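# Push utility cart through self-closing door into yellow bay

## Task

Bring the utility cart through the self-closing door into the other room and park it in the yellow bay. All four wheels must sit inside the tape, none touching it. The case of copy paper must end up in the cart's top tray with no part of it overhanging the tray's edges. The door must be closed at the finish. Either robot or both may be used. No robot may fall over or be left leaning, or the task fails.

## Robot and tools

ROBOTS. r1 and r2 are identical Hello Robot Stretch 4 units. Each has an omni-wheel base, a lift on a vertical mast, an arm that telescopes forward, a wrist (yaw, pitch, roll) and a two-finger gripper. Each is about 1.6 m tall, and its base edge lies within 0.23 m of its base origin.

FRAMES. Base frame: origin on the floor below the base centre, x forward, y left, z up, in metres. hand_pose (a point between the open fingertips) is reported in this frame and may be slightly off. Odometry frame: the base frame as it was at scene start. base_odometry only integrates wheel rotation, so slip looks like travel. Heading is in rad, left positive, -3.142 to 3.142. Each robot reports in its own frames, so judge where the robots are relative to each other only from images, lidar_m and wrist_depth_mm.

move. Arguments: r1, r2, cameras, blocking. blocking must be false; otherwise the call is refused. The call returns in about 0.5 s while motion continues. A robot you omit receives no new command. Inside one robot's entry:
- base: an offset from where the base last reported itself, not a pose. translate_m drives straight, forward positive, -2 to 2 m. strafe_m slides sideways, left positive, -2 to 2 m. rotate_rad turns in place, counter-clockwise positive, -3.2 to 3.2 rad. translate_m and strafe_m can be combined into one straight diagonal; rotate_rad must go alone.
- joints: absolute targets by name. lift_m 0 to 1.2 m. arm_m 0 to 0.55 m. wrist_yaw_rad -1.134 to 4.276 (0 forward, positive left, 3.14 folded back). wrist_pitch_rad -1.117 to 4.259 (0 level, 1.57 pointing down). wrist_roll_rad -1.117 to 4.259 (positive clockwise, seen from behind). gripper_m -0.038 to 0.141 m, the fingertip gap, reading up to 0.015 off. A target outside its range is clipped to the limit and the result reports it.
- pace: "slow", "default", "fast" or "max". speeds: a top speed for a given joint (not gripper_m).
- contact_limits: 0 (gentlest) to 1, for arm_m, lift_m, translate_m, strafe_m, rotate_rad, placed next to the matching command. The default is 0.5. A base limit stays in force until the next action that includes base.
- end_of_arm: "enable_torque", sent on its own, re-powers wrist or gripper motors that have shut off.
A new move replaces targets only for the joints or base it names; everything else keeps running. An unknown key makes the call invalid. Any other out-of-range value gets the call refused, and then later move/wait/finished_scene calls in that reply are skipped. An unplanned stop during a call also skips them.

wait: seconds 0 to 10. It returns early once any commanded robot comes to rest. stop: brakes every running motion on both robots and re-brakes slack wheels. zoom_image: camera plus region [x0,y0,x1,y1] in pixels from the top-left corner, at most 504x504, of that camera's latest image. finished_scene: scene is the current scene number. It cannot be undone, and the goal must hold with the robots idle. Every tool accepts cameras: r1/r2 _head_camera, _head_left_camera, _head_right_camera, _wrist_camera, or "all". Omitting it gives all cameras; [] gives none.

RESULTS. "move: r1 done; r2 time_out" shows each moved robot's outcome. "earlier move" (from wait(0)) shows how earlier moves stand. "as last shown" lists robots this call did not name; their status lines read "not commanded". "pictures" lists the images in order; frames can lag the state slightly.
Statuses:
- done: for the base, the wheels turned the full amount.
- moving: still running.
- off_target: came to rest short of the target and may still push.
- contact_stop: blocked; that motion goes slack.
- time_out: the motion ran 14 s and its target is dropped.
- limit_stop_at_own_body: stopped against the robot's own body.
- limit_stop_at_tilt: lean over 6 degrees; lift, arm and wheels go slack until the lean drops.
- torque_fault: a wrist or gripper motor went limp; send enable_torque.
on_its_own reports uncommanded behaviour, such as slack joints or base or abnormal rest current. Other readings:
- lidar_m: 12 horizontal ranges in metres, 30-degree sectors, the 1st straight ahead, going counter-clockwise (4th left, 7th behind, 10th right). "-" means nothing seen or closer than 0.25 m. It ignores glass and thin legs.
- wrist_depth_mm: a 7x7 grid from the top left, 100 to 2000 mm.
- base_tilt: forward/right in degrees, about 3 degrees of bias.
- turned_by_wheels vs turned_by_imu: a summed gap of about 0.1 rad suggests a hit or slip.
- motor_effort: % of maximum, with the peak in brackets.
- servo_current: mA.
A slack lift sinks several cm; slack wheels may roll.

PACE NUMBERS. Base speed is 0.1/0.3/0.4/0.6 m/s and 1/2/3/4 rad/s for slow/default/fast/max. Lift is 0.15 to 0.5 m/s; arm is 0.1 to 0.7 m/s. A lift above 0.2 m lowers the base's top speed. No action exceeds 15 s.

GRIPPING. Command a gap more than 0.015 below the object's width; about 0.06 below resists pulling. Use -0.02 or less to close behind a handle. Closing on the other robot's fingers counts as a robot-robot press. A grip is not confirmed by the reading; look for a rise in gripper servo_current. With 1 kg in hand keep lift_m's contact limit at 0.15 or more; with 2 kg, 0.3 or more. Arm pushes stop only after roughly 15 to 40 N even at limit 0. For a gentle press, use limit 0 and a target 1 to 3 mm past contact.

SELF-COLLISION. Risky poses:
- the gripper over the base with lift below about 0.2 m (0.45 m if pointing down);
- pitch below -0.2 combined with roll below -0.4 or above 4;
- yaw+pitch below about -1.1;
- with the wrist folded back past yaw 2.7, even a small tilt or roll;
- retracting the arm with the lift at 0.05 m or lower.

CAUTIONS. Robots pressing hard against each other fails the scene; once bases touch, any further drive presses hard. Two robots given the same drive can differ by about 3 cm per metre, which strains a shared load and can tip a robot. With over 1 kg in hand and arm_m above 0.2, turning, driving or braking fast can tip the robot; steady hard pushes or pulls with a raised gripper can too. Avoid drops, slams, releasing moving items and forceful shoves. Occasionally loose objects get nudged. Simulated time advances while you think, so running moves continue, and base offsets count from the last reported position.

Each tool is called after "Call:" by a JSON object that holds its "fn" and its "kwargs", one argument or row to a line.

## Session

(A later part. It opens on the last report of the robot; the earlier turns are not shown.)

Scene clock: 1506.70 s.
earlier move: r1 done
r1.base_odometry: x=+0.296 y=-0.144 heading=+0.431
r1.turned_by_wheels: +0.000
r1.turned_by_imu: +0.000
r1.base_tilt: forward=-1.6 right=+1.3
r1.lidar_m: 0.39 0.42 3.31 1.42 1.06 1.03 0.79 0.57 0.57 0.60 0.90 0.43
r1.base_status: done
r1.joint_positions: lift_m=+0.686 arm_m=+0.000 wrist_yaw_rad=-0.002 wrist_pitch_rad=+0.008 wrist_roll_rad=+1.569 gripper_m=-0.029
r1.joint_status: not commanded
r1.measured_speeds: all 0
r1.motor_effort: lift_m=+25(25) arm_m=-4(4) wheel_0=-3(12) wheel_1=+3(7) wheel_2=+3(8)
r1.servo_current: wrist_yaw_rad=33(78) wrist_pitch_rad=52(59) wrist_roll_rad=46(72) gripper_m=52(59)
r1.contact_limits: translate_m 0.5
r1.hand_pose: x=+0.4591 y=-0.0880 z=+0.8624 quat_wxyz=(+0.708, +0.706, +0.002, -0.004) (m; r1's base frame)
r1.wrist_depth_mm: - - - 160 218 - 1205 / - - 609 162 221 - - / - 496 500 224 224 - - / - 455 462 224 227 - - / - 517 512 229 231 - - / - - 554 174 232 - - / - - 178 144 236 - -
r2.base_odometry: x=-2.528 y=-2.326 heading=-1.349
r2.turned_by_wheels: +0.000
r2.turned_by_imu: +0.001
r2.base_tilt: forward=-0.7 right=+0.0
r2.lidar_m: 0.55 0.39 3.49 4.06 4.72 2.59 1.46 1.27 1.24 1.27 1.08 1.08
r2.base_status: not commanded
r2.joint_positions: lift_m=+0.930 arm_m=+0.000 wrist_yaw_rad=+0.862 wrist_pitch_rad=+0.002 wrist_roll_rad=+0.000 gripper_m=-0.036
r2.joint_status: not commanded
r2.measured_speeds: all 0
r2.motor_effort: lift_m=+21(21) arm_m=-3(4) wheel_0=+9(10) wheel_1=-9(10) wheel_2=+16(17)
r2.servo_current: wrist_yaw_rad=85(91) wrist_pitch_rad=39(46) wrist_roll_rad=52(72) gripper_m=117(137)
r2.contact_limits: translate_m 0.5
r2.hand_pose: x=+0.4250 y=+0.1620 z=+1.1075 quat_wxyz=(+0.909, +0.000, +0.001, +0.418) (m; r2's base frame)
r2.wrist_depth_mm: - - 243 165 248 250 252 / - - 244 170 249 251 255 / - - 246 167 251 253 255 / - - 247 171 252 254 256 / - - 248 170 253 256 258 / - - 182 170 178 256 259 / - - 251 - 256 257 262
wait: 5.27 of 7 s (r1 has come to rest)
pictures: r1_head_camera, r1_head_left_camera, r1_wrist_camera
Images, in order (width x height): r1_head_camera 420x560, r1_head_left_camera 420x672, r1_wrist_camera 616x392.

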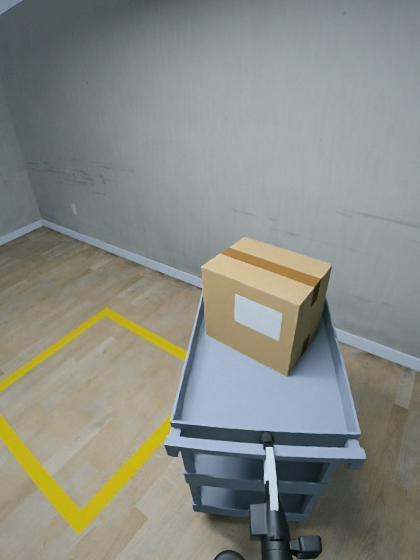

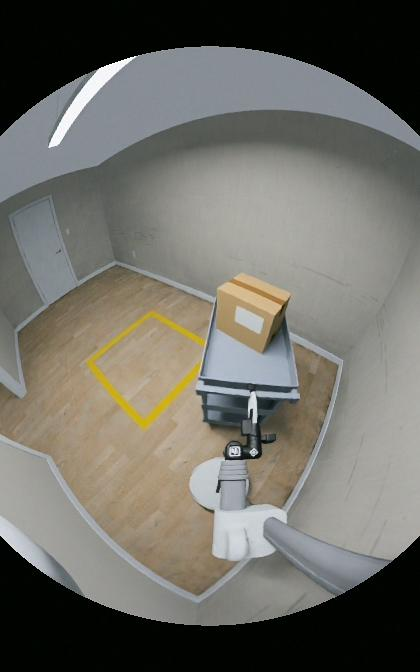

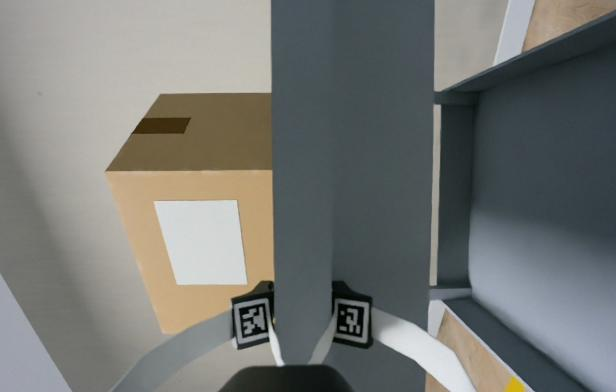

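Call:
{"fn": "move", "kwargs": {
  "blocking": false,
  "cameras": [],
  "r1": {"base":{"translate_m":0.127,"strafe_m":0.33},"joints":{"wrist_yaw_rad":-0.35},"speeds":{"wrist_yaw_rad":0.1},"pace":"slow","contact_limits":{"translate_m":0.5}}
}}

Call:
{"fn": "wait", "kwargs": {
  "seconds": 7,
  "cameras": ["r1_head_camera"]
}}

Call:
{"fn": "move", "kwargs": {
  "blocking": false,
  "cameras": [],
  "r1": {"base":{"translate_m":0.156,"strafe_m":0.309},"joints":{"wrist_yaw_rad":-0.7},"speeds":{"wrist_yaw_rad":0.1},"pace":"slow","contact_limits":{"translate_m":0.5}}
}}

Call:
{"fn": "wait", "kwargs": {
  "seconds": 7,
  "cameras": ["r1_head_camera","r1_head_left_camera","r1_head_right_camera","r1_wrist_camera"]
}}

Scene clock: 1528.00 s.
move: r1 moving
r1.base_odometry: x=+0.295 y=-0.132 heading=+0.431
r1.turned_by_wheels: +0.000
r1.turned_by_imu: +0.000
r1.base_tilt: forward=-1.6 right=+1.3
r1.lidar_m: 0.39 0.43 3.29 1.39 1.06 1.03 0.79 0.58 0.57 0.61 0.92 0.42
r1.base_status: translate_m moving; strafe_m moving
r1.joint_positions: lift_m=+0.686 arm_m=+0.000 wrist_yaw_rad=-0.041 wrist_pitch_rad=+0.008 wrist_roll_rad=+1.569 gripper_m=-0.029
r1.joint_status: wrist_yaw_rad moving
r1.measured_speeds: translate_m=+0.018 strafe_m=+0.045 rotate_rad=+0.002 lift_m=+0.000 arm_m=+0.000 wrist_yaw_rad=-0.100 wrist_pitch_rad=+0.000 wrist_roll_rad=+0.000
r1.motor_effort: lift_m=+25(25) arm_m=-4(4) wheel_0=-5(8) wheel_1=+5(8) wheel_2=-1(3)
r1.servo_current: wrist_yaw_rad=72(78) wrist_pitch_rad=52(59) wrist_roll_rad=33(52) gripper_m=59(59)
r1.contact_limits: translate_m 0.5
r1.hand_pose: x=+0.4555 y=-0.0992 z=+0.8624 quat_wxyz=(+0.708, +0.706, -0.012, -0.017) (m; r1's base frame)
r1.wrist_depth_mm: - - - 164 225 - 1182 / - - - 166 226 - - / - 504 525 227 228 - - / - 452 455 169 229 - - / - 500 500 229 232 - - / - - 539 174 232 - - / - - 179 145 235 - -
r2: as last shown
r2.turned_by_imu: +0.000
r2.base_tilt: forward=-0.6 right=+0.0
r2.lidar_m: 0.54 0.41 3.50 4.07 4.74 2.59 1.44 1.24 1.23 1.27 1.07 1.08
r2.motor_effort: lift_m=+21(21) arm_m=-3(4) wheel_0=+9(9) wheel_1=-9(9) wheel_2=+16(16)
r2.servo_current: wrist_yaw_rad=85(85) wrist_pitch_rad=39(46) wrist_roll_rad=46(52) gripper_m=117(130)
r2.contact_limits: translate_m 0.5
r2.wrist_depth_mm: - - 243 165 247 251 252 / - - 244 170 250 252 253 / - - 246 168 250 253 256 / - - 246 171 251 254 257 / - - 248 170 254 256 257 / - - 183 171 178 257 260 / - - 250 - 256 258 262
pictures: none
No camera images: "cameras" was empty.

Scene clock: 1532.30 s.
earlier move: r1 done
r1.base_odometry: x=+0.274 y=+0.208 heading=+0.431
r1.turned_by_wheels: +0.000
r1.turned_by_imu: +0.001
r1.base_tilt: forward=-1.6 right=+1.3
r1.lidar_m: 0.39 2.79 3.00 1.28 0.97 0.96 1.03 0.93 0.93 0.97 0.39 0.37
r1.base_status: done
r1.joint_positions: lift_m=+0.686 arm_m=+0.000 wrist_yaw_rad=-0.351 wrist_pitch_rad=+0.008 wrist_roll_rad=+1.569 gripper_m=-0.029
r1.joint_status: all done
r1.measured_speeds: all 0
r1.motor_effort: lift_m=+25(25) arm_m=+4(4) wheel_0=-3(10) wheel_1=+2(8) wheel_2=-5(7)
r1.servo_current: wrist_yaw_rad=52(85) wrist_pitch_rad=52(59) wrist_roll_rad=46(85) gripper_m=59(59)
r1.contact_limits: translate_m 0.5
r1.hand_pose: x=+0.4116 y=-0.1812 z=+0.8624 quat_wxyz=(+0.697, +0.696, -0.121, -0.126) (m; r1's base frame)
r1.wrist_depth_mm: - - - 159 217 1499 1205 / - - 603 161 221 - - / - 496 488 223 224 - - / - 459 462 224 227 - - / - 508 512 228 230 - - / - - 554 172 231 - - / - - 156 126 236 - -
r2.base_odometry: x=-2.528 y=-2.326 heading=-1.349
r2.turned_by_wheels: +0.000
r2.turned_by_imu: +0.001
r2.base_tilt: forward=-0.6 right=+0.1
r2.lidar_m: 0.53 0.40 3.47 4.10 4.73 2.59 1.46 1.25 1.25 1.27 1.10 1.10
r2.base_status: not commanded
r2.joint_positions: lift_m=+0.930 arm_m=+0.000 wrist_yaw_rad=+0.862 wrist_pitch_rad=+0.002 wrist_roll_rad=+0.000 gripper_m=-0.036
r2.joint_status: not commanded
r2.measured_speeds: all 0
r2.motor_effort: lift_m=+21(21) arm_m=-3(4) wheel_0=+9(10) wheel_1=-9(10) wheel_2=+16(17)
r2.servo_current: wrist_yaw_rad=85(91) wrist_pitch_rad=46(46) wrist_roll_rad=46(59) gripper_m=124(130)
r2.contact_limits: translate_m 0.5
r2.hand_pose: x=+0.4250 y=+0.1620 z=+1.1075 quat_wxyz=(+0.909, +0.000, +0.001, +0.418) (m; r2's base frame)
r2.wrist_depth_mm: - - 243 166 247 250 253 / - - 245 169 248 251 254 / - - 245 168 251 253 256 / - - 247 171 252 255 257 / - - 249 170 253 255 257 / - - 183 171 178 257 260 / - - 250 - 256 257 260
wait: 4.30 of 7 s (r1 has come to rest)
pictures: r1_head_camera
Images, in order (width x height): r1_head_camera 420x560.

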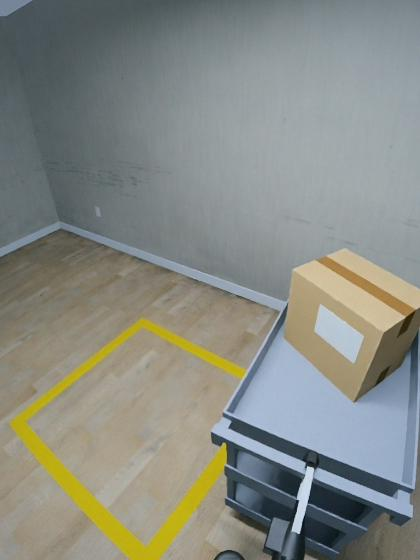

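Scene clock: 1532.80 s.
move: r1 moving
r1.base_odometry: x=+0.274 y=+0.221 heading=+0.430
r1.turned_by_wheels: -0.001
r1.turned_by_imu: -0.001
r1.base_tilt: forward=-1.5 right=+1.3
r1.lidar_m: 0.37 2.78 3.00 1.25 0.97 0.93 1.00 0.94 0.92 0.99 0.38 0.39
r1.base_status: translate_m moving; strafe_m moving
r1.joint_positions: lift_m=+0.686 arm_m=+0.000 wrist_yaw_rad=-0.392 wrist_pitch_rad=+0.008 wrist_roll_rad=+1.569 gripper_m=-0.029
r1.joint_status: wrist_yaw_rad moving
r1.measured_speeds: translate_m=+0.023 strafe_m=+0.044 rotate_rad=-0.002 lift_m=+0.000 arm_m=+0.000 wrist_yaw_rad=-0.099 wrist_pitch_rad=+0.000 wrist_roll_rad=+0.000
r1.motor_effort: lift_m=+25(25) arm_m=+4(4) wheel_0=-9(9) wheel_1=+6(7) wheel_2=-5(5)
r1.servo_current: wrist_yaw_rad=59(78) wrist_pitch_rad=52(59) wrist_roll_rad=59(59) gripper_m=52(59)
r1.contact_limits: translate_m 0.5
r1.hand_pose: x=+0.4040 y=-0.1909 z=+0.8624 quat_wxyz=(+0.694, +0.693, -0.135, -0.141) (m; r1's base frame)
r1.wrist_depth_mm: - - - 163 223 1499 1229 / - - - 164 224 - - / - 488 521 226 226 - - / - 455 455 168 229 - - / - 508 508 229 230 - - / - 569 544 172 233 - - / - 133 163 143 235 - -
r2: as last shown
r2.turned_by_imu: +0.000
r2.base_tilt: forward=-0.6 right=+0.0
r2.lidar_m: 0.53 0.37 3.49 4.10 4.74 2.57 1.45 1.26 1.25 1.29 1.08 1.09
r2.motor_effort: lift_m=+21(21) arm_m=-4(4) wheel_0=+9(9) wheel_1=-9(9) wheel_2=+16(16)
r2.servo_current: wrist_yaw_rad=78(85) wrist_pitch_rad=46(46) wrist_roll_rad=46(59) gripper_m=124(124)
r2.contact_limits: translate_m 0.5
r2.wrist_depth_mm: - - 242 166 247 250 252 / - - 245 169 249 252 253 / - - 246 168 251 254 255 / - - 246 171 252 255 256 / - - 248 169 253 255 259 / - - 183 171 177 257 260 / - - 249 - 256 258 262
pictures: none
No camera images: "cameras" was empty.

Scene clock: 1537.03 s.
earlier move: r1 done
r1.base_odometry: x=+0.287 y=+0.554 heading=+0.430
r1.turned_by_wheels: +0.000
r1.turned_by_imu: +0.001
r1.base_tilt: forward=-1.6 right=+1.3
r1.lidar_m: 0.42 2.86 2.92 1.86 0.92 0.90 0.97 1.29 1.26 1.33 0.34 0.37
r1.base_status: done
r1.joint_positions: lift_m=+0.686 arm_m=+0.000 wrist_yaw_rad=-0.701 wrist_pitch_rad=+0.008 wrist_roll_rad=+1.569 gripper_m=-0.029
r1.joint_status: all done
r1.measured_speeds: all 0
r1.motor_effort: lift_m=+25(25) arm_m=+4(4) wheel_0=-6(11) wheel_1=+3(8) wheel_2=-4(6)
r1.servo_current: wrist_yaw_rad=52(78) wrist_pitch_rad=52(65) wrist_roll_rad=72(78) gripper_m=52(65)
r1.contact_limits: translate_m 0.5
r1.hand_pose: x=+0.3349 y=-0.2528 z=+0.8624 quat_wxyz=(+0.664, +0.664, -0.240, -0.246) (m; r1's base frame)
r1.wrist_depth_mm: - - - 149 206 1618 - / - 530 549 153 211 - - / - 445 445 158 216 - - / - 473 477 161 222 - - / - 539 549 165 229 - - / - - 591 170 231 - - / - 133 156 126 240 - -
r2.base_odometry: x=-2.528 y=-2.326 heading=-1.349
r2.turned_by_wheels: +0.000
r2.turned_by_imu: +0.001
r2.base_tilt: forward=-0.6 right=+0.0
r2.lidar_m: 0.54 0.39 3.48 4.09 4.72 2.57 1.45 1.26 1.25 1.26 1.08 1.07
r2.base_status: not commanded
r2.joint_positions: lift_m=+0.930 arm_m=+0.000 wrist_yaw_rad=+0.862 wrist_pitch_rad=+0.002 wrist_roll_rad=+0.000 gripper_m=-0.036
r2.joint_status: not commanded
r2.measured_speeds: all 0
r2.motor_effort: lift_m=+20(21) arm_m=-3(4) wheel_0=+9(10) wheel_1=-9(10) wheel_2=+17(17)
r2.servo_current: wrist_yaw_rad=78(91) wrist_pitch_rad=39(46) wrist_roll_rad=39(59) gripper_m=117(130)
r2.contact_limits: translate_m 0.5
r2.hand_pose: x=+0.4250 y=+0.1620 z=+1.1075 quat_wxyz=(+0.909, +0.000, +0.001, +0.418) (m; r2's base frame)
r2.wrist_depth_mm: - - 242 166 248 251 252 / - - 244 169 249 251 254 / - - 245 168 251 253 255 / - - 248 171 253 253 256 / - - 249 169 253 255 258 / - - 183 171 178 257 259 / - - 251 - 255 257 262
wait: 4.23 of 7 s (r1 has come to rest)
pictures: r1_head_camera, r1_head_left_camera, r1_head_right_camera, r1_wrist_camera
Images, in order (width x height): r1_head_camera 420x560, r1_head_left_camera 420x672, r1_head_right_camera 420x672, r1_wrist_camera 616x392.

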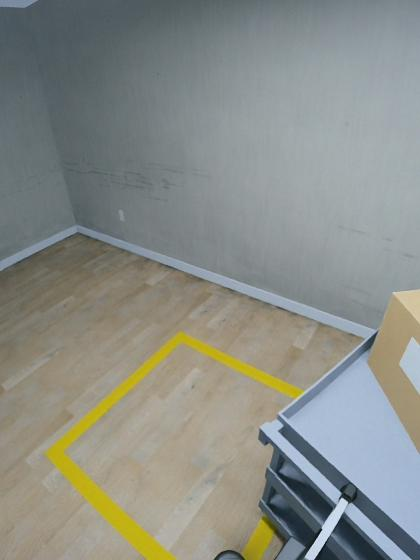

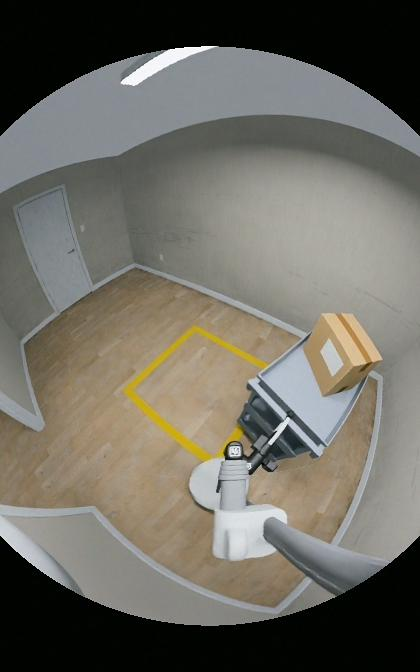

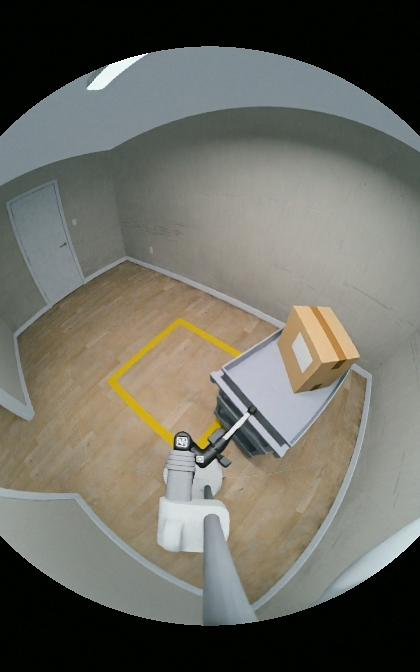

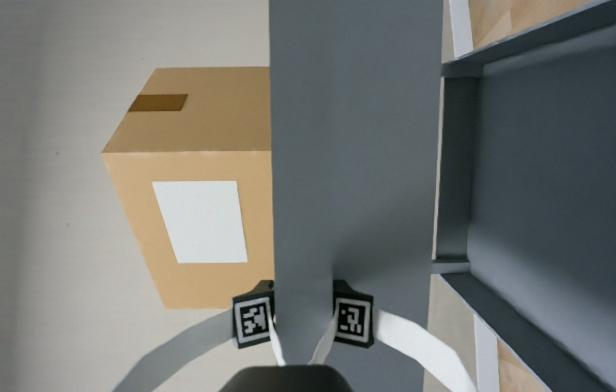

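Call:
{"fn": "move", "kwargs": {
  "blocking": false,
  "cameras": [],
  "r1": {"base":{"rotate_rad":-0.7},"joints":{"wrist_yaw_rad":0.0},"speeds":{"wrist_yaw_rad":0.45},"pace":"slow","contact_limits":{"rotate_rad":0.5}}
}}

Call:
{"fn": "wait", "kwargs": {
  "seconds": 7,
  "cameras": ["r1_head_camera","r1_head_left_camera","r1_wrist_camera"]
}}

Scene clock: 1556.63 s.
move: r1 moving
r1.base_odometry: x=+0.286 y=+0.554 heading=+0.305
r1.turned_by_wheels: -0.125
r1.turned_by_imu: -0.125
r1.base_tilt: forward=-1.6 right=+1.3
r1.lidar_m: 0.42 2.52 3.42 1.87 0.97 0.91 0.95 1.25 1.24 1.28 0.35 0.38
r1.base_status: rotate_rad moving
r1.joint_positions: lift_m=+0.686 arm_m=+0.000 wrist_yaw_rad=-0.514 wrist_pitch_rad=+0.008 wrist_roll_rad=+1.569 gripper_m=-0.029
r1.joint_status: wrist_yaw_rad moving
r1.measured_speeds: translate_m=-0.001 strafe_m=+0.001 rotate_rad=-0.489 lift_m=+0.000 arm_m=+0.000 wrist_yaw_rad=+0.510 wrist_pitch_rad=+0.000 wrist_roll_rad=+0.000
r1.motor_effort: lift_m=+25(25) arm_m=+4(4) wheel_0=+8(11) wheel_1=+5(8) wheel_2=+5(5)
r1.servo_current: wrist_yaw_rad=52(176) wrist_pitch_rad=46(59) wrist_roll_rad=46(52) gripper_m=59(59)
r1.contact_limits: rotate_rad 0.5
r1.hand_pose: x=+0.3790 y=-0.2180 z=+0.8624 quat_wxyz=(+0.684, +0.684, -0.177, -0.183) (m; r1's base frame)
r1.wrist_depth_mm: - - - 139 195 - - / - 508 500 143 203 - - / - 439 433 148 210 - - / - 477 484 - 218 - - / - 544 569 160 225 - - / - - 185 182 230 - - / - - 164 142 243 - -
r2: as last shown
r2.turned_by_imu: +0.000
r2.lidar_m: 0.54 0.37 3.49 4.11 4.71 2.57 1.47 1.24 1.24 1.25 1.10 1.10
r2.motor_effort: lift_m=+21(21) arm_m=-4(4) wheel_0=+9(10) wheel_1=-9(10) wheel_2=+16(16)
r2.servo_current: wrist_yaw_rad=78(85) wrist_pitch_rad=39(46) wrist_roll_rad=46(52) gripper_m=124(124)
r2.contact_limits: translate_m 0.5
r2.wrist_depth_mm: - - 242 166 248 249 253 / - - 244 169 250 252 254 / - - 246 167 249 254 255 / - - 247 171 252 255 256 / - - 247 170 253 256 258 / - - 183 171 177 257 259 / - - 251 - 256 258 262
pictures: none
No camera images: "cameras" was empty.

Scene clock: 1558.10 s.
earlier move: r1 done
r1.base_odometry: x=+0.287 y=+0.554 heading=-0.269
r1.turned_by_wheels: -0.574
r1.turned_by_imu: -0.577
r1.base_tilt: forward=-1.6 right=+1.3
r1.lidar_m: 0.40 0.40 2.42 3.44 1.84 1.01 0.90 0.94 1.22 1.25 1.28 0.43
r1.base_status: done
r1.joint_positions: lift_m=+0.686 arm_m=+0.000 wrist_yaw_rad=-0.004 wrist_pitch_rad=+0.008 wrist_roll_rad=+1.569 gripper_m=-0.029
r1.joint_status: all done
r1.measured_speeds: all 0
r1.motor_effort: lift_m=+25(25) arm_m=-3(4) wheel_0=+4(13) wheel_1=+3(8) wheel_2=+2(10)
r1.servo_current: wrist_yaw_rad=65(176) wrist_pitch_rad=59(59) wrist_roll_rad=52(59) gripper_m=59(59)
r1.contact_limits: rotate_rad 0.5
r1.hand_pose: x=+0.4589 y=-0.0887 z=+0.8624 quat_wxyz=(+0.708, +0.706, +0.001, -0.004) (m; r1's base frame)
r1.wrist_depth_mm: - - - 169 231 1618 1229 / - - - 169 230 1661 - / - 535 569 230 231 - - / - 455 459 170 231 - - / - 488 492 230 232 - - / - 544 521 174 232 - - / - 141 163 145 232 - -
r2.base_odometry: x=-2.528 y=-2.326 heading=-1.349
r2.turned_by_wheels: +0.000
r2.turned_by_imu: +0.000
r2.base_tilt: forward=-0.6 right=+0.0
r2.lidar_m: 0.51 0.38 3.51 4.10 4.74 2.60 1.48 1.26 1.27 1.26 1.09 1.08
r2.base_status: not commanded
r2.joint_positions: lift_m=+0.930 arm_m=+0.000 wrist_yaw_rad=+0.862 wrist_pitch_rad=+0.002 wrist_roll_rad=+0.000 gripper_m=-0.036
r2.joint_status: not commanded
r2.measured_speeds: all 0
r2.motor_effort: lift_m=+21(21) arm_m=-3(4) wheel_0=+9(10) wheel_1=-9(10) wheel_2=+16(16)
r2.servo_current: wrist_yaw_rad=78(91) wrist_pitch_rad=39(46) wrist_roll_rad=46(59) gripper_m=124(130)
r2.contact_limits: translate_m 0.5
r2.hand_pose: x=+0.4250 y=+0.1620 z=+1.1075 quat_wxyz=(+0.909, +0.000, +0.001, +0.418) (m; r2's base frame)
r2.wrist_depth_mm: - - 243 165 247 250 252 / - - 245 169 250 252 254 / - - 245 167 251 253 255 / - - 247 171 250 254 256 / - - 248 170 253 256 257 / - - 183 171 178 257 258 / - - 250 - 255 256 262
wait: 1.47 of 7 s (r1 has come to rest)
pictures: r1_head_camera, r1_head_left_camera, r1_wrist_camera
Images, in order (width x height): r1_head_camera 420x560, r1_head_left_camera 420x672, r1_wrist_camera 616x392.

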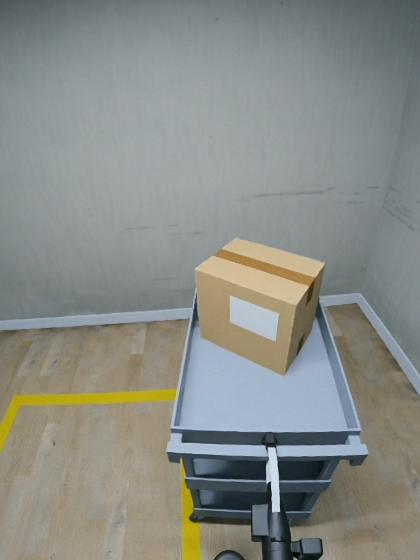

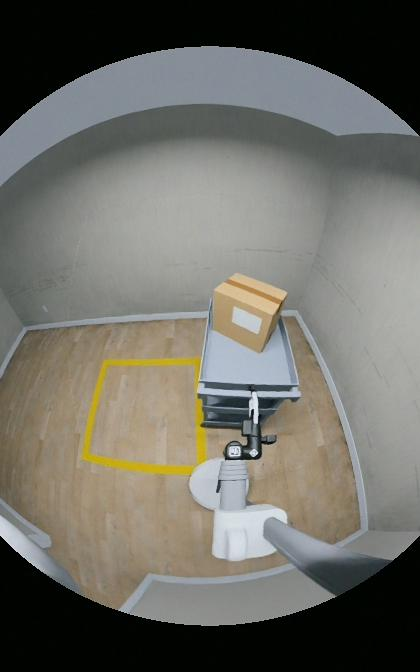

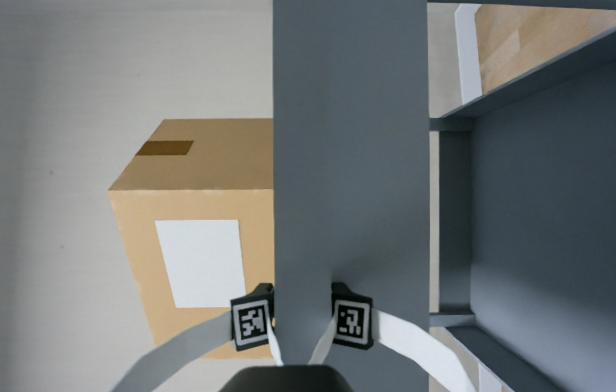

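Call:
{"fn": "move", "kwargs": {
  "blocking": false,
  "cameras": [],
  "r1": {"base":{"translate_m":-0.038,"strafe_m":0.381},"joints":{"wrist_yaw_rad":-0.35},"speeds":{"wrist_yaw_rad":0.09},"pace":"slow","contact_limits":{"translate_m":0.5}}
}}

Call:
{"fn": "wait", "kwargs": {
  "seconds": 7,
  "cameras": ["r1_head_camera","r1_head_left_camera","r1_wrist_camera"]
}}

Scene clock: 1566.83 s.
move: r1 moving
r1.base_odometry: x=+0.289 y=+0.567 heading=-0.269
r1.turned_by_wheels: +0.000
r1.turned_by_imu: +0.000
r1.base_tilt: forward=-1.6 right=+1.3
r1.lidar_m: 0.38 0.41 2.39 3.40 1.85 0.99 0.89 0.97 1.19 1.25 1.30 0.43
r1.base_status: translate_m moving; strafe_m moving
r1.joint_positions: lift_m=+0.686 arm_m=+0.000 wrist_yaw_rad=-0.037 wrist_pitch_rad=+0.008 wrist_roll_rad=+1.569 gripper_m=-0.029
r1.joint_status: wrist_yaw_rad moving
r1.measured_speeds: translate_m=-0.005 strafe_m=+0.053 rotate_rad=+0.000 lift_m=+0.000 arm_m=+0.000 wrist_yaw_rad=-0.090 wrist_pitch_rad=+0.000 wrist_roll_rad=+0.000
r1.motor_effort: lift_m=+25(25) arm_m=-4(4) wheel_0=-7(9) wheel_1=+7(7) wheel_2=+4(4)
r1.servo_current: wrist_yaw_rad=65(78) wrist_pitch_rad=52(59) wrist_roll_rad=52(59) gripper_m=59(59)
r1.contact_limits: translate_m 0.5
r1.hand_pose: x=+0.4559 y=-0.0979 z=+0.8624 quat_wxyz=(+0.708, +0.706, -0.010, -0.016) (m; r1's base frame)
r1.wrist_depth_mm: - - - 171 234 1537 1205 / - - - 172 233 1576 - / - 544 580 231 234 - - / - 462 462 172 233 - - / - 488 492 231 232 - - / - 544 521 173 233 - - / - 140 163 145 231 - -
r2: as last shown
r2.base_tilt: forward=-0.7 right=+0.0
r2.lidar_m: 0.52 0.39 3.49 4.10 4.73 2.57 1.48 1.25 1.26 1.27 1.08 1.10
r2.motor_effort: lift_m=+21(21) arm_m=-4(4) wheel_0=+9(9) wheel_1=-9(9) wheel_2=+16(16)
r2.servo_current: wrist_yaw_rad=65(85) wrist_pitch_rad=39(46) wrist_roll_rad=46(59) gripper_m=130(130)
r2.contact_limits: translate_m 0.5
r2.wrist_depth_mm: - - 243 166 248 250 252 / - - 243 170 250 252 254 / - - 246 167 251 253 255 / - - 246 171 252 254 255 / - - 248 170 253 256 257 / - - 183 171 178 257 260 / - - 250 - 256 257 260
pictures: none
No camera images: "cameras" was empty.

Scene clock: 1571.37 s.
earlier move: r1 done
r1.base_odometry: x=+0.351 y=+0.931 heading=-0.269
r1.turned_by_wheels: +0.000
r1.turned_by_imu: +0.001
r1.base_tilt: forward=-1.6 right=+1.3
r1.lidar_m: 0.41 1.89 2.41 3.06 1.53 1.57 0.92 0.92 1.23 1.64 0.39 0.34
r1.base_status: done
r1.joint_positions: lift_m=+0.686 arm_m=+0.000 wrist_yaw_rad=-0.347 wrist_pitch_rad=+0.008 wrist_roll_rad=+1.569 gripper_m=-0.029
r1.joint_status: all done
r1.measured_speeds: all 0
r1.motor_effort: lift_m=+25(25) arm_m=-3(4) wheel_0=-5(11) wheel_1=+3(8) wheel_2=+4(7)
r1.servo_current: wrist_yaw_rad=52(85) wrist_pitch_rad=52(59) wrist_roll_rad=46(78) gripper_m=52(65)
r1.contact_limits: translate_m 0.5
r1.hand_pose: x=+0.4123 y=-0.1803 z=+0.8624 quat_wxyz=(+0.697, +0.696, -0.119, -0.125) (m; r1's base frame)
r1.wrist_depth_mm: - - - 139 196 - - / - 525 500 143 204 - - / - 430 436 149 210 - - / - 480 484 - 218 - - / - 544 569 163 226 - - / - - 182 170 232 - - / - - 163 142 245 - -
r2.base_odometry: x=-2.528 y=-2.326 heading=-1.349
r2.turned_by_wheels: +0.000
r2.turned_by_imu: +0.001
r2.base_tilt: forward=-0.7 right=+0.0
r2.lidar_m: 0.53 0.39 3.51 4.11 4.73 2.58 1.45 1.25 1.26 1.28 1.08 1.10
r2.base_status: not commanded
r2.joint_positions: lift_m=+0.930 arm_m=+0.000 wrist_yaw_rad=+0.862 wrist_pitch_rad=+0.002 wrist_roll_rad=+0.000 gripper_m=-0.036
r2.joint_status: not commanded
r2.measured_speeds: all 0
r2.motor_effort: lift_m=+21(21) arm_m=-3(4) wheel_0=+9(10) wheel_1=-9(10) wheel_2=+16(17)
r2.servo_current: wrist_yaw_rad=78(91) wrist_pitch_rad=46(52) wrist_roll_rad=52(59) gripper_m=117(130)
r2.contact_limits: translate_m 0.5
r2.hand_pose: x=+0.4250 y=+0.1620 z=+1.1075 quat_wxyz=(+0.909, +0.000, +0.001, +0.418) (m; r2's base frame)
r2.wrist_depth_mm: - - 242 165 248 250 253 / - - 244 170 249 252 253 / - - 247 167 250 253 256 / - - 246 171 251 255 257 / - - 248 169 253 256 258 / - - 183 171 178 256 259 / - - 251 - 256 257 260
wait: 4.53 of 7 s (r1 has come to rest)
pictures: r1_head_camera, r1_head_left_camera, r1_wrist_camera
Images, in order (width x height): r1_head_camera 420x560, r1_head_left_camera 420x672, r1_wrist_camera 616x392.

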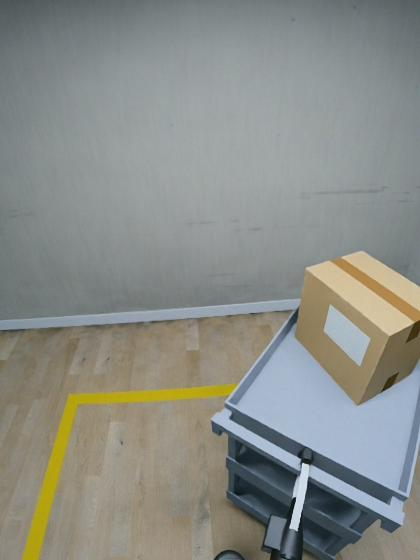

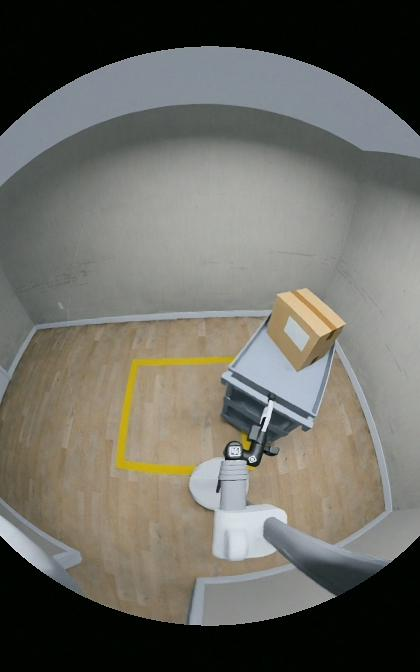

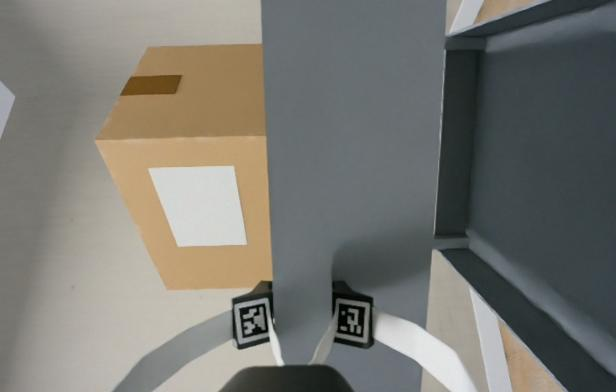

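Call:
{"fn": "move", "kwargs": {
  "blocking": false,
  "cameras": [],
  "r1": {"base":{"translate_m":0.097,"strafe_m":0.42},"joints":{"wrist_yaw_rad":-0.7},"speeds":{"wrist_yaw_rad":0.09},"pace":"slow","contact_limits":{"translate_m":0.5}}
}}

Call:
{"fn": "wait", "kwargs": {
  "seconds": 7,
  "cameras": ["r1_head_camera","r1_head_left_camera","r1_wrist_camera"]
}}

Scene clock: 1579.73 s.
move: r1 moving
r1.base_odometry: x=+0.357 y=+0.943 heading=-0.269
r1.turned_by_wheels: +0.000
r1.turned_by_imu: +0.000
r1.base_tilt: forward=-1.6 right=+1.3
r1.lidar_m: 0.41 1.87 2.43 3.04 1.53 1.54 0.91 0.94 1.24 1.65 0.38 0.37
r1.base_status: translate_m moving; strafe_m moving
r1.joint_positions: lift_m=+0.686 arm_m=+0.000 wrist_yaw_rad=-0.382 wrist_pitch_rad=+0.008 wrist_roll_rad=+1.569 gripper_m=-0.029
r1.joint_status: wrist_yaw_rad moving
r1.measured_speeds: translate_m=+0.011 strafe_m=+0.049 rotate_rad=+0.000 lift_m=+0.000 arm_m=+0.000 wrist_yaw_rad=-0.089 wrist_pitch_rad=+0.000 wrist_roll_rad=+0.000
r1.motor_effort: lift_m=+25(25) arm_m=-4(4) wheel_0=-8(11) wheel_1=+7(7) wheel_2=+0(3)
r1.servo_current: wrist_yaw_rad=52(72) wrist_pitch_rad=52(52) wrist_roll_rad=39(52) gripper_m=52(59)
r1.contact_limits: translate_m 0.5
r1.hand_pose: x=+0.4059 y=-0.1887 z=+0.8624 quat_wxyz=(+0.694, +0.694, -0.131, -0.137) (m; r1's base frame)
r1.wrist_depth_mm: - - - 141 198 - - / - 535 512 146 206 - - / - 439 439 150 211 - - / - 477 484 156 219 - - / - 554 564 163 227 - - / - - 183 171 232 - - / - 133 163 142 242 - -
r2: as last shown
r2.turned_by_imu: +0.000
r2.base_tilt: forward=-0.6 right=+0.0
r2.lidar_m: 0.51 0.41 3.50 4.09 4.73 2.56 1.47 1.26 1.27 1.28 1.09 1.08
r2.motor_effort: lift_m=+21(21) arm_m=-4(4) wheel_0=+9(9) wheel_1=-9(9) wheel_2=+16(17)
r2.servo_current: wrist_yaw_rad=78(91) wrist_pitch_rad=46(46) wrist_roll_rad=39(52) gripper_m=117(124)
r2.contact_limits: translate_m 0.5
r2.wrist_depth_mm: - - 242 165 247 251 253 / - - 245 170 249 251 254 / - - 245 167 251 253 256 / - - 247 171 252 255 256 / - - 248 170 253 255 258 / - - 183 171 178 257 260 / - - 250 - 257 257 260
pictures: none
No camera images: "cameras" was empty.

Scene clock: 1584.77 s.
earlier move: r1 done
r1.base_odometry: x=+0.556 y=+1.310 heading=-0.269
r1.turned_by_wheels: +0.000
r1.turned_by_imu: +0.001
r1.base_tilt: forward=-1.6 right=+1.3
r1.lidar_m: 0.49 1.75 2.24 2.65 1.69 1.33 1.14 1.07 1.40 2.02 0.31 0.40
r1.base_status: done
r1.joint_positions: lift_m=+0.686 arm_m=+0.000 wrist_yaw_rad=-0.702 wrist_pitch_rad=+0.008 wrist_roll_rad=+1.569 gripper_m=-0.029
r1.joint_status: all done
r1.measured_speeds: all 0
r1.motor_effort: lift_m=+25(25) arm_m=-3(4) wheel_0=-3(11) wheel_1=+1(8) wheel_2=-5(7)
r1.servo_current: wrist_yaw_rad=52(98) wrist_pitch_rad=52(65) wrist_roll_rad=39(65) gripper_m=52(59)
r1.contact_limits: translate_m 0.5
r1.hand_pose: x=+0.3346 y=-0.2530 z=+0.8624 quat_wxyz=(+0.664, +0.664, -0.240, -0.246) (m; r1's base frame)
r1.wrist_depth_mm: - 500 504 - 182 - - / - 442 436 132 192 - - / - 436 436 - 201 - - / - 549 521 - 212 - - / - - 621 156 224 - - / - - 180 172 231 1661 - / - - 156 127 250 - 1281
r2.base_odometry: x=-2.528 y=-2.326 heading=-1.349
r2.turned_by_wheels: +0.000
r2.turned_by_imu: +0.001
r2.base_tilt: forward=-0.6 right=+0.0
r2.lidar_m: 0.51 0.40 3.48 4.08 4.73 2.57 1.46 1.25 1.25 1.25 1.07 1.08
r2.base_status: not commanded
r2.joint_positions: lift_m=+0.930 arm_m=+0.000 wrist_yaw_rad=+0.862 wrist_pitch_rad=+0.002 wrist_roll_rad=+0.000 gripper_m=-0.036
r2.joint_status: not commanded
r2.measured_speeds: all 0
r2.motor_effort: lift_m=+21(21) arm_m=-3(4) wheel_0=+9(10) wheel_1=-9(9) wheel_2=+16(17)
r2.servo_current: wrist_yaw_rad=78(98) wrist_pitch_rad=39(46) wrist_roll_rad=39(65) gripper_m=117(130)
r2.contact_limits: translate_m 0.5
r2.hand_pose: x=+0.4250 y=+0.1619 z=+1.1075 quat_wxyz=(+0.909, +0.000, +0.001, +0.418) (m; r2's base frame)
r2.wrist_depth_mm: - - 242 166 247 251 254 / - - 245 170 249 252 254 / - - 245 167 250 253 255 / - - 247 171 252 254 256 / - - 249 169 253 256 259 / - - 183 171 178 257 260 / - - 250 - 255 259 262
wait: 5.03 of 7 s (r1 has come to rest)
pictures: r1_head_camera, r1_head_left_camera, r1_wrist_camera
Images, in order (width x height): r1_head_camera 420x560, r1_head_left_camera 420x672, r1_wrist_camera 616x392.

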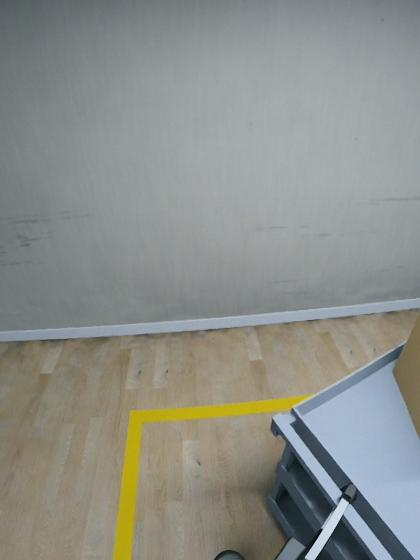

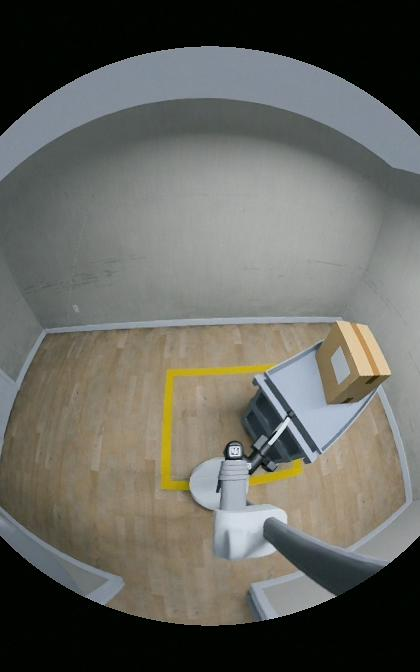

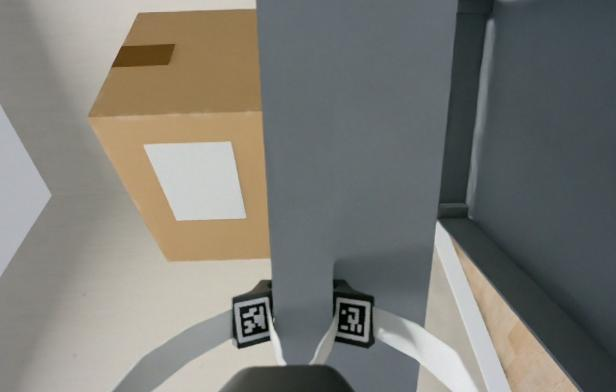

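Call:
{"fn": "move", "kwargs": {
  "blocking": false,
  "cameras": [],
  "r1": {"base":{"translate_m":0.045,"strafe_m":0.37},"joints":{"wrist_yaw_rad":-1.0},"speeds":{"wrist_yaw_rad":0.08},"pace":"slow","contact_limits":{"translate_m":0.5}}
}}

Call:
{"fn": "wait", "kwargs": {
  "seconds": 7,
  "cameras": ["r1_head_camera","r1_head_left_camera","r1_head_right_camera","r1_wrist_camera"]
}}

Scene clock: 1594.07 s.
move: r1 moving
r1.base_odometry: x=+0.562 y=+1.323 heading=-0.270
r1.turned_by_wheels: -0.001
r1.turned_by_imu: -0.001
r1.base_tilt: forward=-1.6 right=+1.3
r1.lidar_m: 0.48 1.74 2.24 2.64 1.69 1.33 1.17 1.07 1.41 2.03 0.30 0.40
r1.base_status: translate_m moving; strafe_m moving
r1.joint_positions: lift_m=+0.686 arm_m=+0.000 wrist_yaw_rad=-0.732 wrist_pitch_rad=+0.008 wrist_roll_rad=+1.569 gripper_m=-0.029
r1.joint_status: wrist_yaw_rad moving
r1.measured_speeds: translate_m=+0.008 strafe_m=+0.053 rotate_rad=-0.002 lift_m=+0.000 arm_m=+0.000 wrist_yaw_rad=-0.080 wrist_pitch_rad=+0.000 wrist_roll_rad=+0.000
r1.motor_effort: lift_m=+25(25) arm_m=-4(4) wheel_0=-9(10) wheel_1=+5(9) wheel_2=-3(5)
r1.servo_current: wrist_yaw_rad=72(72) wrist_pitch_rad=52(59) wrist_roll_rad=46(65) gripper_m=52(59)
r1.contact_limits: translate_m 0.5
r1.hand_pose: x=+0.3269 y=-0.2578 z=+0.8624 quat_wxyz=(+0.660, +0.660, -0.250, -0.256) (m; r1's base frame)
r1.wrist_depth_mm: - 500 500 - 182 - - / - 442 439 133 192 - - / - 433 439 - 202 - - / - 549 512 - 213 - - / - - 627 156 224 - - / - - 180 183 231 1618 - / - 133 163 139 250 - 1308
r2: as last shown
r2.turned_by_imu: +0.000
r2.base_tilt: forward=-0.7 right=+0.0
r2.lidar_m: 0.53 0.37 3.49 4.10 4.70 2.61 1.47 1.24 1.25 1.29 1.10 1.09
r2.servo_current: wrist_yaw_rad=72(85) wrist_pitch_rad=39(46) wrist_roll_rad=46(59) gripper_m=124(124)
r2.contact_limits: translate_m 0.5
r2.wrist_depth_mm: - - 243 166 248 252 252 / - - 245 169 248 251 253 / - - 246 168 249 253 256 / - - 247 171 252 255 258 / - - 248 169 253 256 257 / - - 183 171 178 257 260 / - - 250 - 256 257 262
pictures: none
No camera images: "cameras" was empty.

Scene clock: 1598.50 s.
earlier move: r1 done
r1.base_odometry: x=+0.698 y=+1.655 heading=-0.270
r1.turned_by_wheels: +0.000
r1.turned_by_imu: +0.002
r1.base_tilt: forward=-1.6 right=+1.3
r1.lidar_m: 1.64 1.65 2.15 2.29 1.82 1.23 - 1.25 1.50 0.25 0.25 0.38
r1.base_status: done
r1.joint_positions: lift_m=+0.686 arm_m=+0.000 wrist_yaw_rad=-0.997 wrist_pitch_rad=+0.008 wrist_roll_rad=+1.569 gripper_m=-0.029
r1.joint_status: all done
r1.measured_speeds: all 0
r1.motor_effort: lift_m=+25(25) arm_m=-4(4) wheel_0=-6(11) wheel_1=+2(9) wheel_2=-1(5)
r1.servo_current: wrist_yaw_rad=65(98) wrist_pitch_rad=59(59) wrist_roll_rad=33(72) gripper_m=46(65)
r1.contact_limits: translate_m 0.5
r1.hand_pose: x=+0.2540 y=-0.2897 z=+0.8624 quat_wxyz=(+0.620, +0.622, -0.335, -0.341) (m; r1's base frame)
r1.wrist_depth_mm: - 427 427 109 167 167 - / - 397 399 116 177 179 - / - 473 462 123 190 - - / - - 564 135 204 - - / - - - 146 220 1756 - / - - - 183 182 1661 - / - 140 156 127 179 1430 1308
r2.base_odometry: x=-2.528 y=-2.326 heading=-1.349
r2.turned_by_wheels: +0.000
r2.turned_by_imu: +0.001
r2.base_tilt: forward=-0.7 right=+0.0
r2.lidar_m: 0.54 0.38 3.50 4.08 4.71 2.55 1.48 1.27 1.26 1.25 1.05 1.09
r2.base_status: not commanded
r2.joint_positions: lift_m=+0.930 arm_m=+0.000 wrist_yaw_rad=+0.862 wrist_pitch_rad=+0.002 wrist_roll_rad=+0.000 gripper_m=-0.036
r2.joint_status: not commanded
r2.measured_speeds: all 0
r2.motor_effort: lift_m=+21(21) arm_m=-4(4) wheel_0=+9(10) wheel_1=-9(10) wheel_2=+16(17)
r2.servo_current: wrist_yaw_rad=78(91) wrist_pitch_rad=39(46) wrist_roll_rad=52(59) gripper_m=124(130)
r2.contact_limits: translate_m 0.5
r2.hand_pose: x=+0.4250 y=+0.1619 z=+1.1075 quat_wxyz=(+0.909, +0.000, +0.001, +0.418) (m; r2's base frame)
r2.wrist_depth_mm: - - 243 166 248 250 252 / - - 243 169 249 253 254 / - - 245 168 251 253 255 / - - 247 170 253 253 256 / - - 248 169 253 256 257 / - - 183 171 178 257 259 / - - 250 - 255 257 260
wait: 4.43 of 7 s (r1 has come to rest)
pictures: r1_head_camera, r1_head_left_camera, r1_head_right_camera, r1_wrist_camera
Images, in order (width x height): r1_head_camera 420x560, r1_head_left_camera 420x672, r1_head_right_camera 420x672, r1_wrist_camera 616x392.

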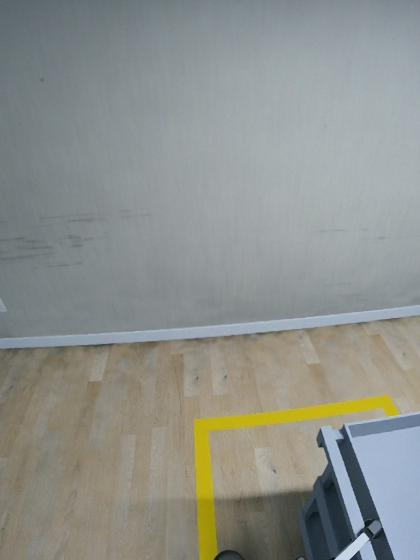

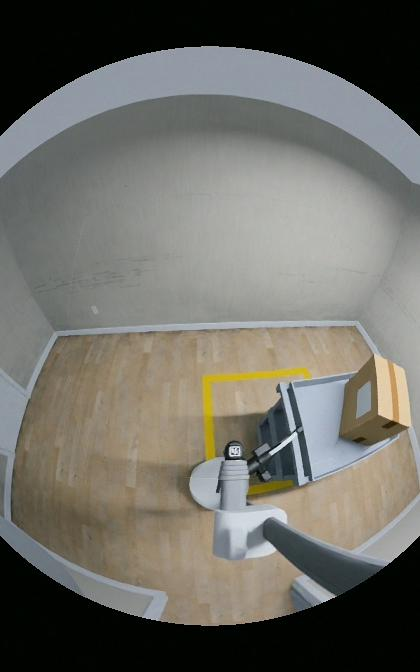

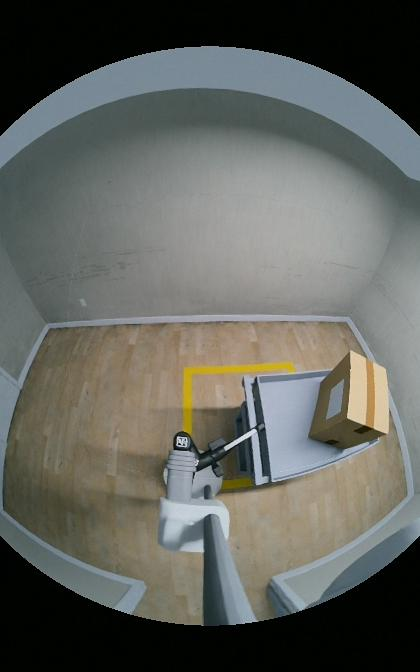

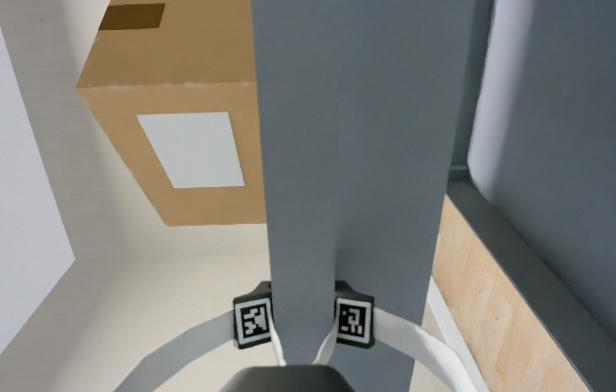

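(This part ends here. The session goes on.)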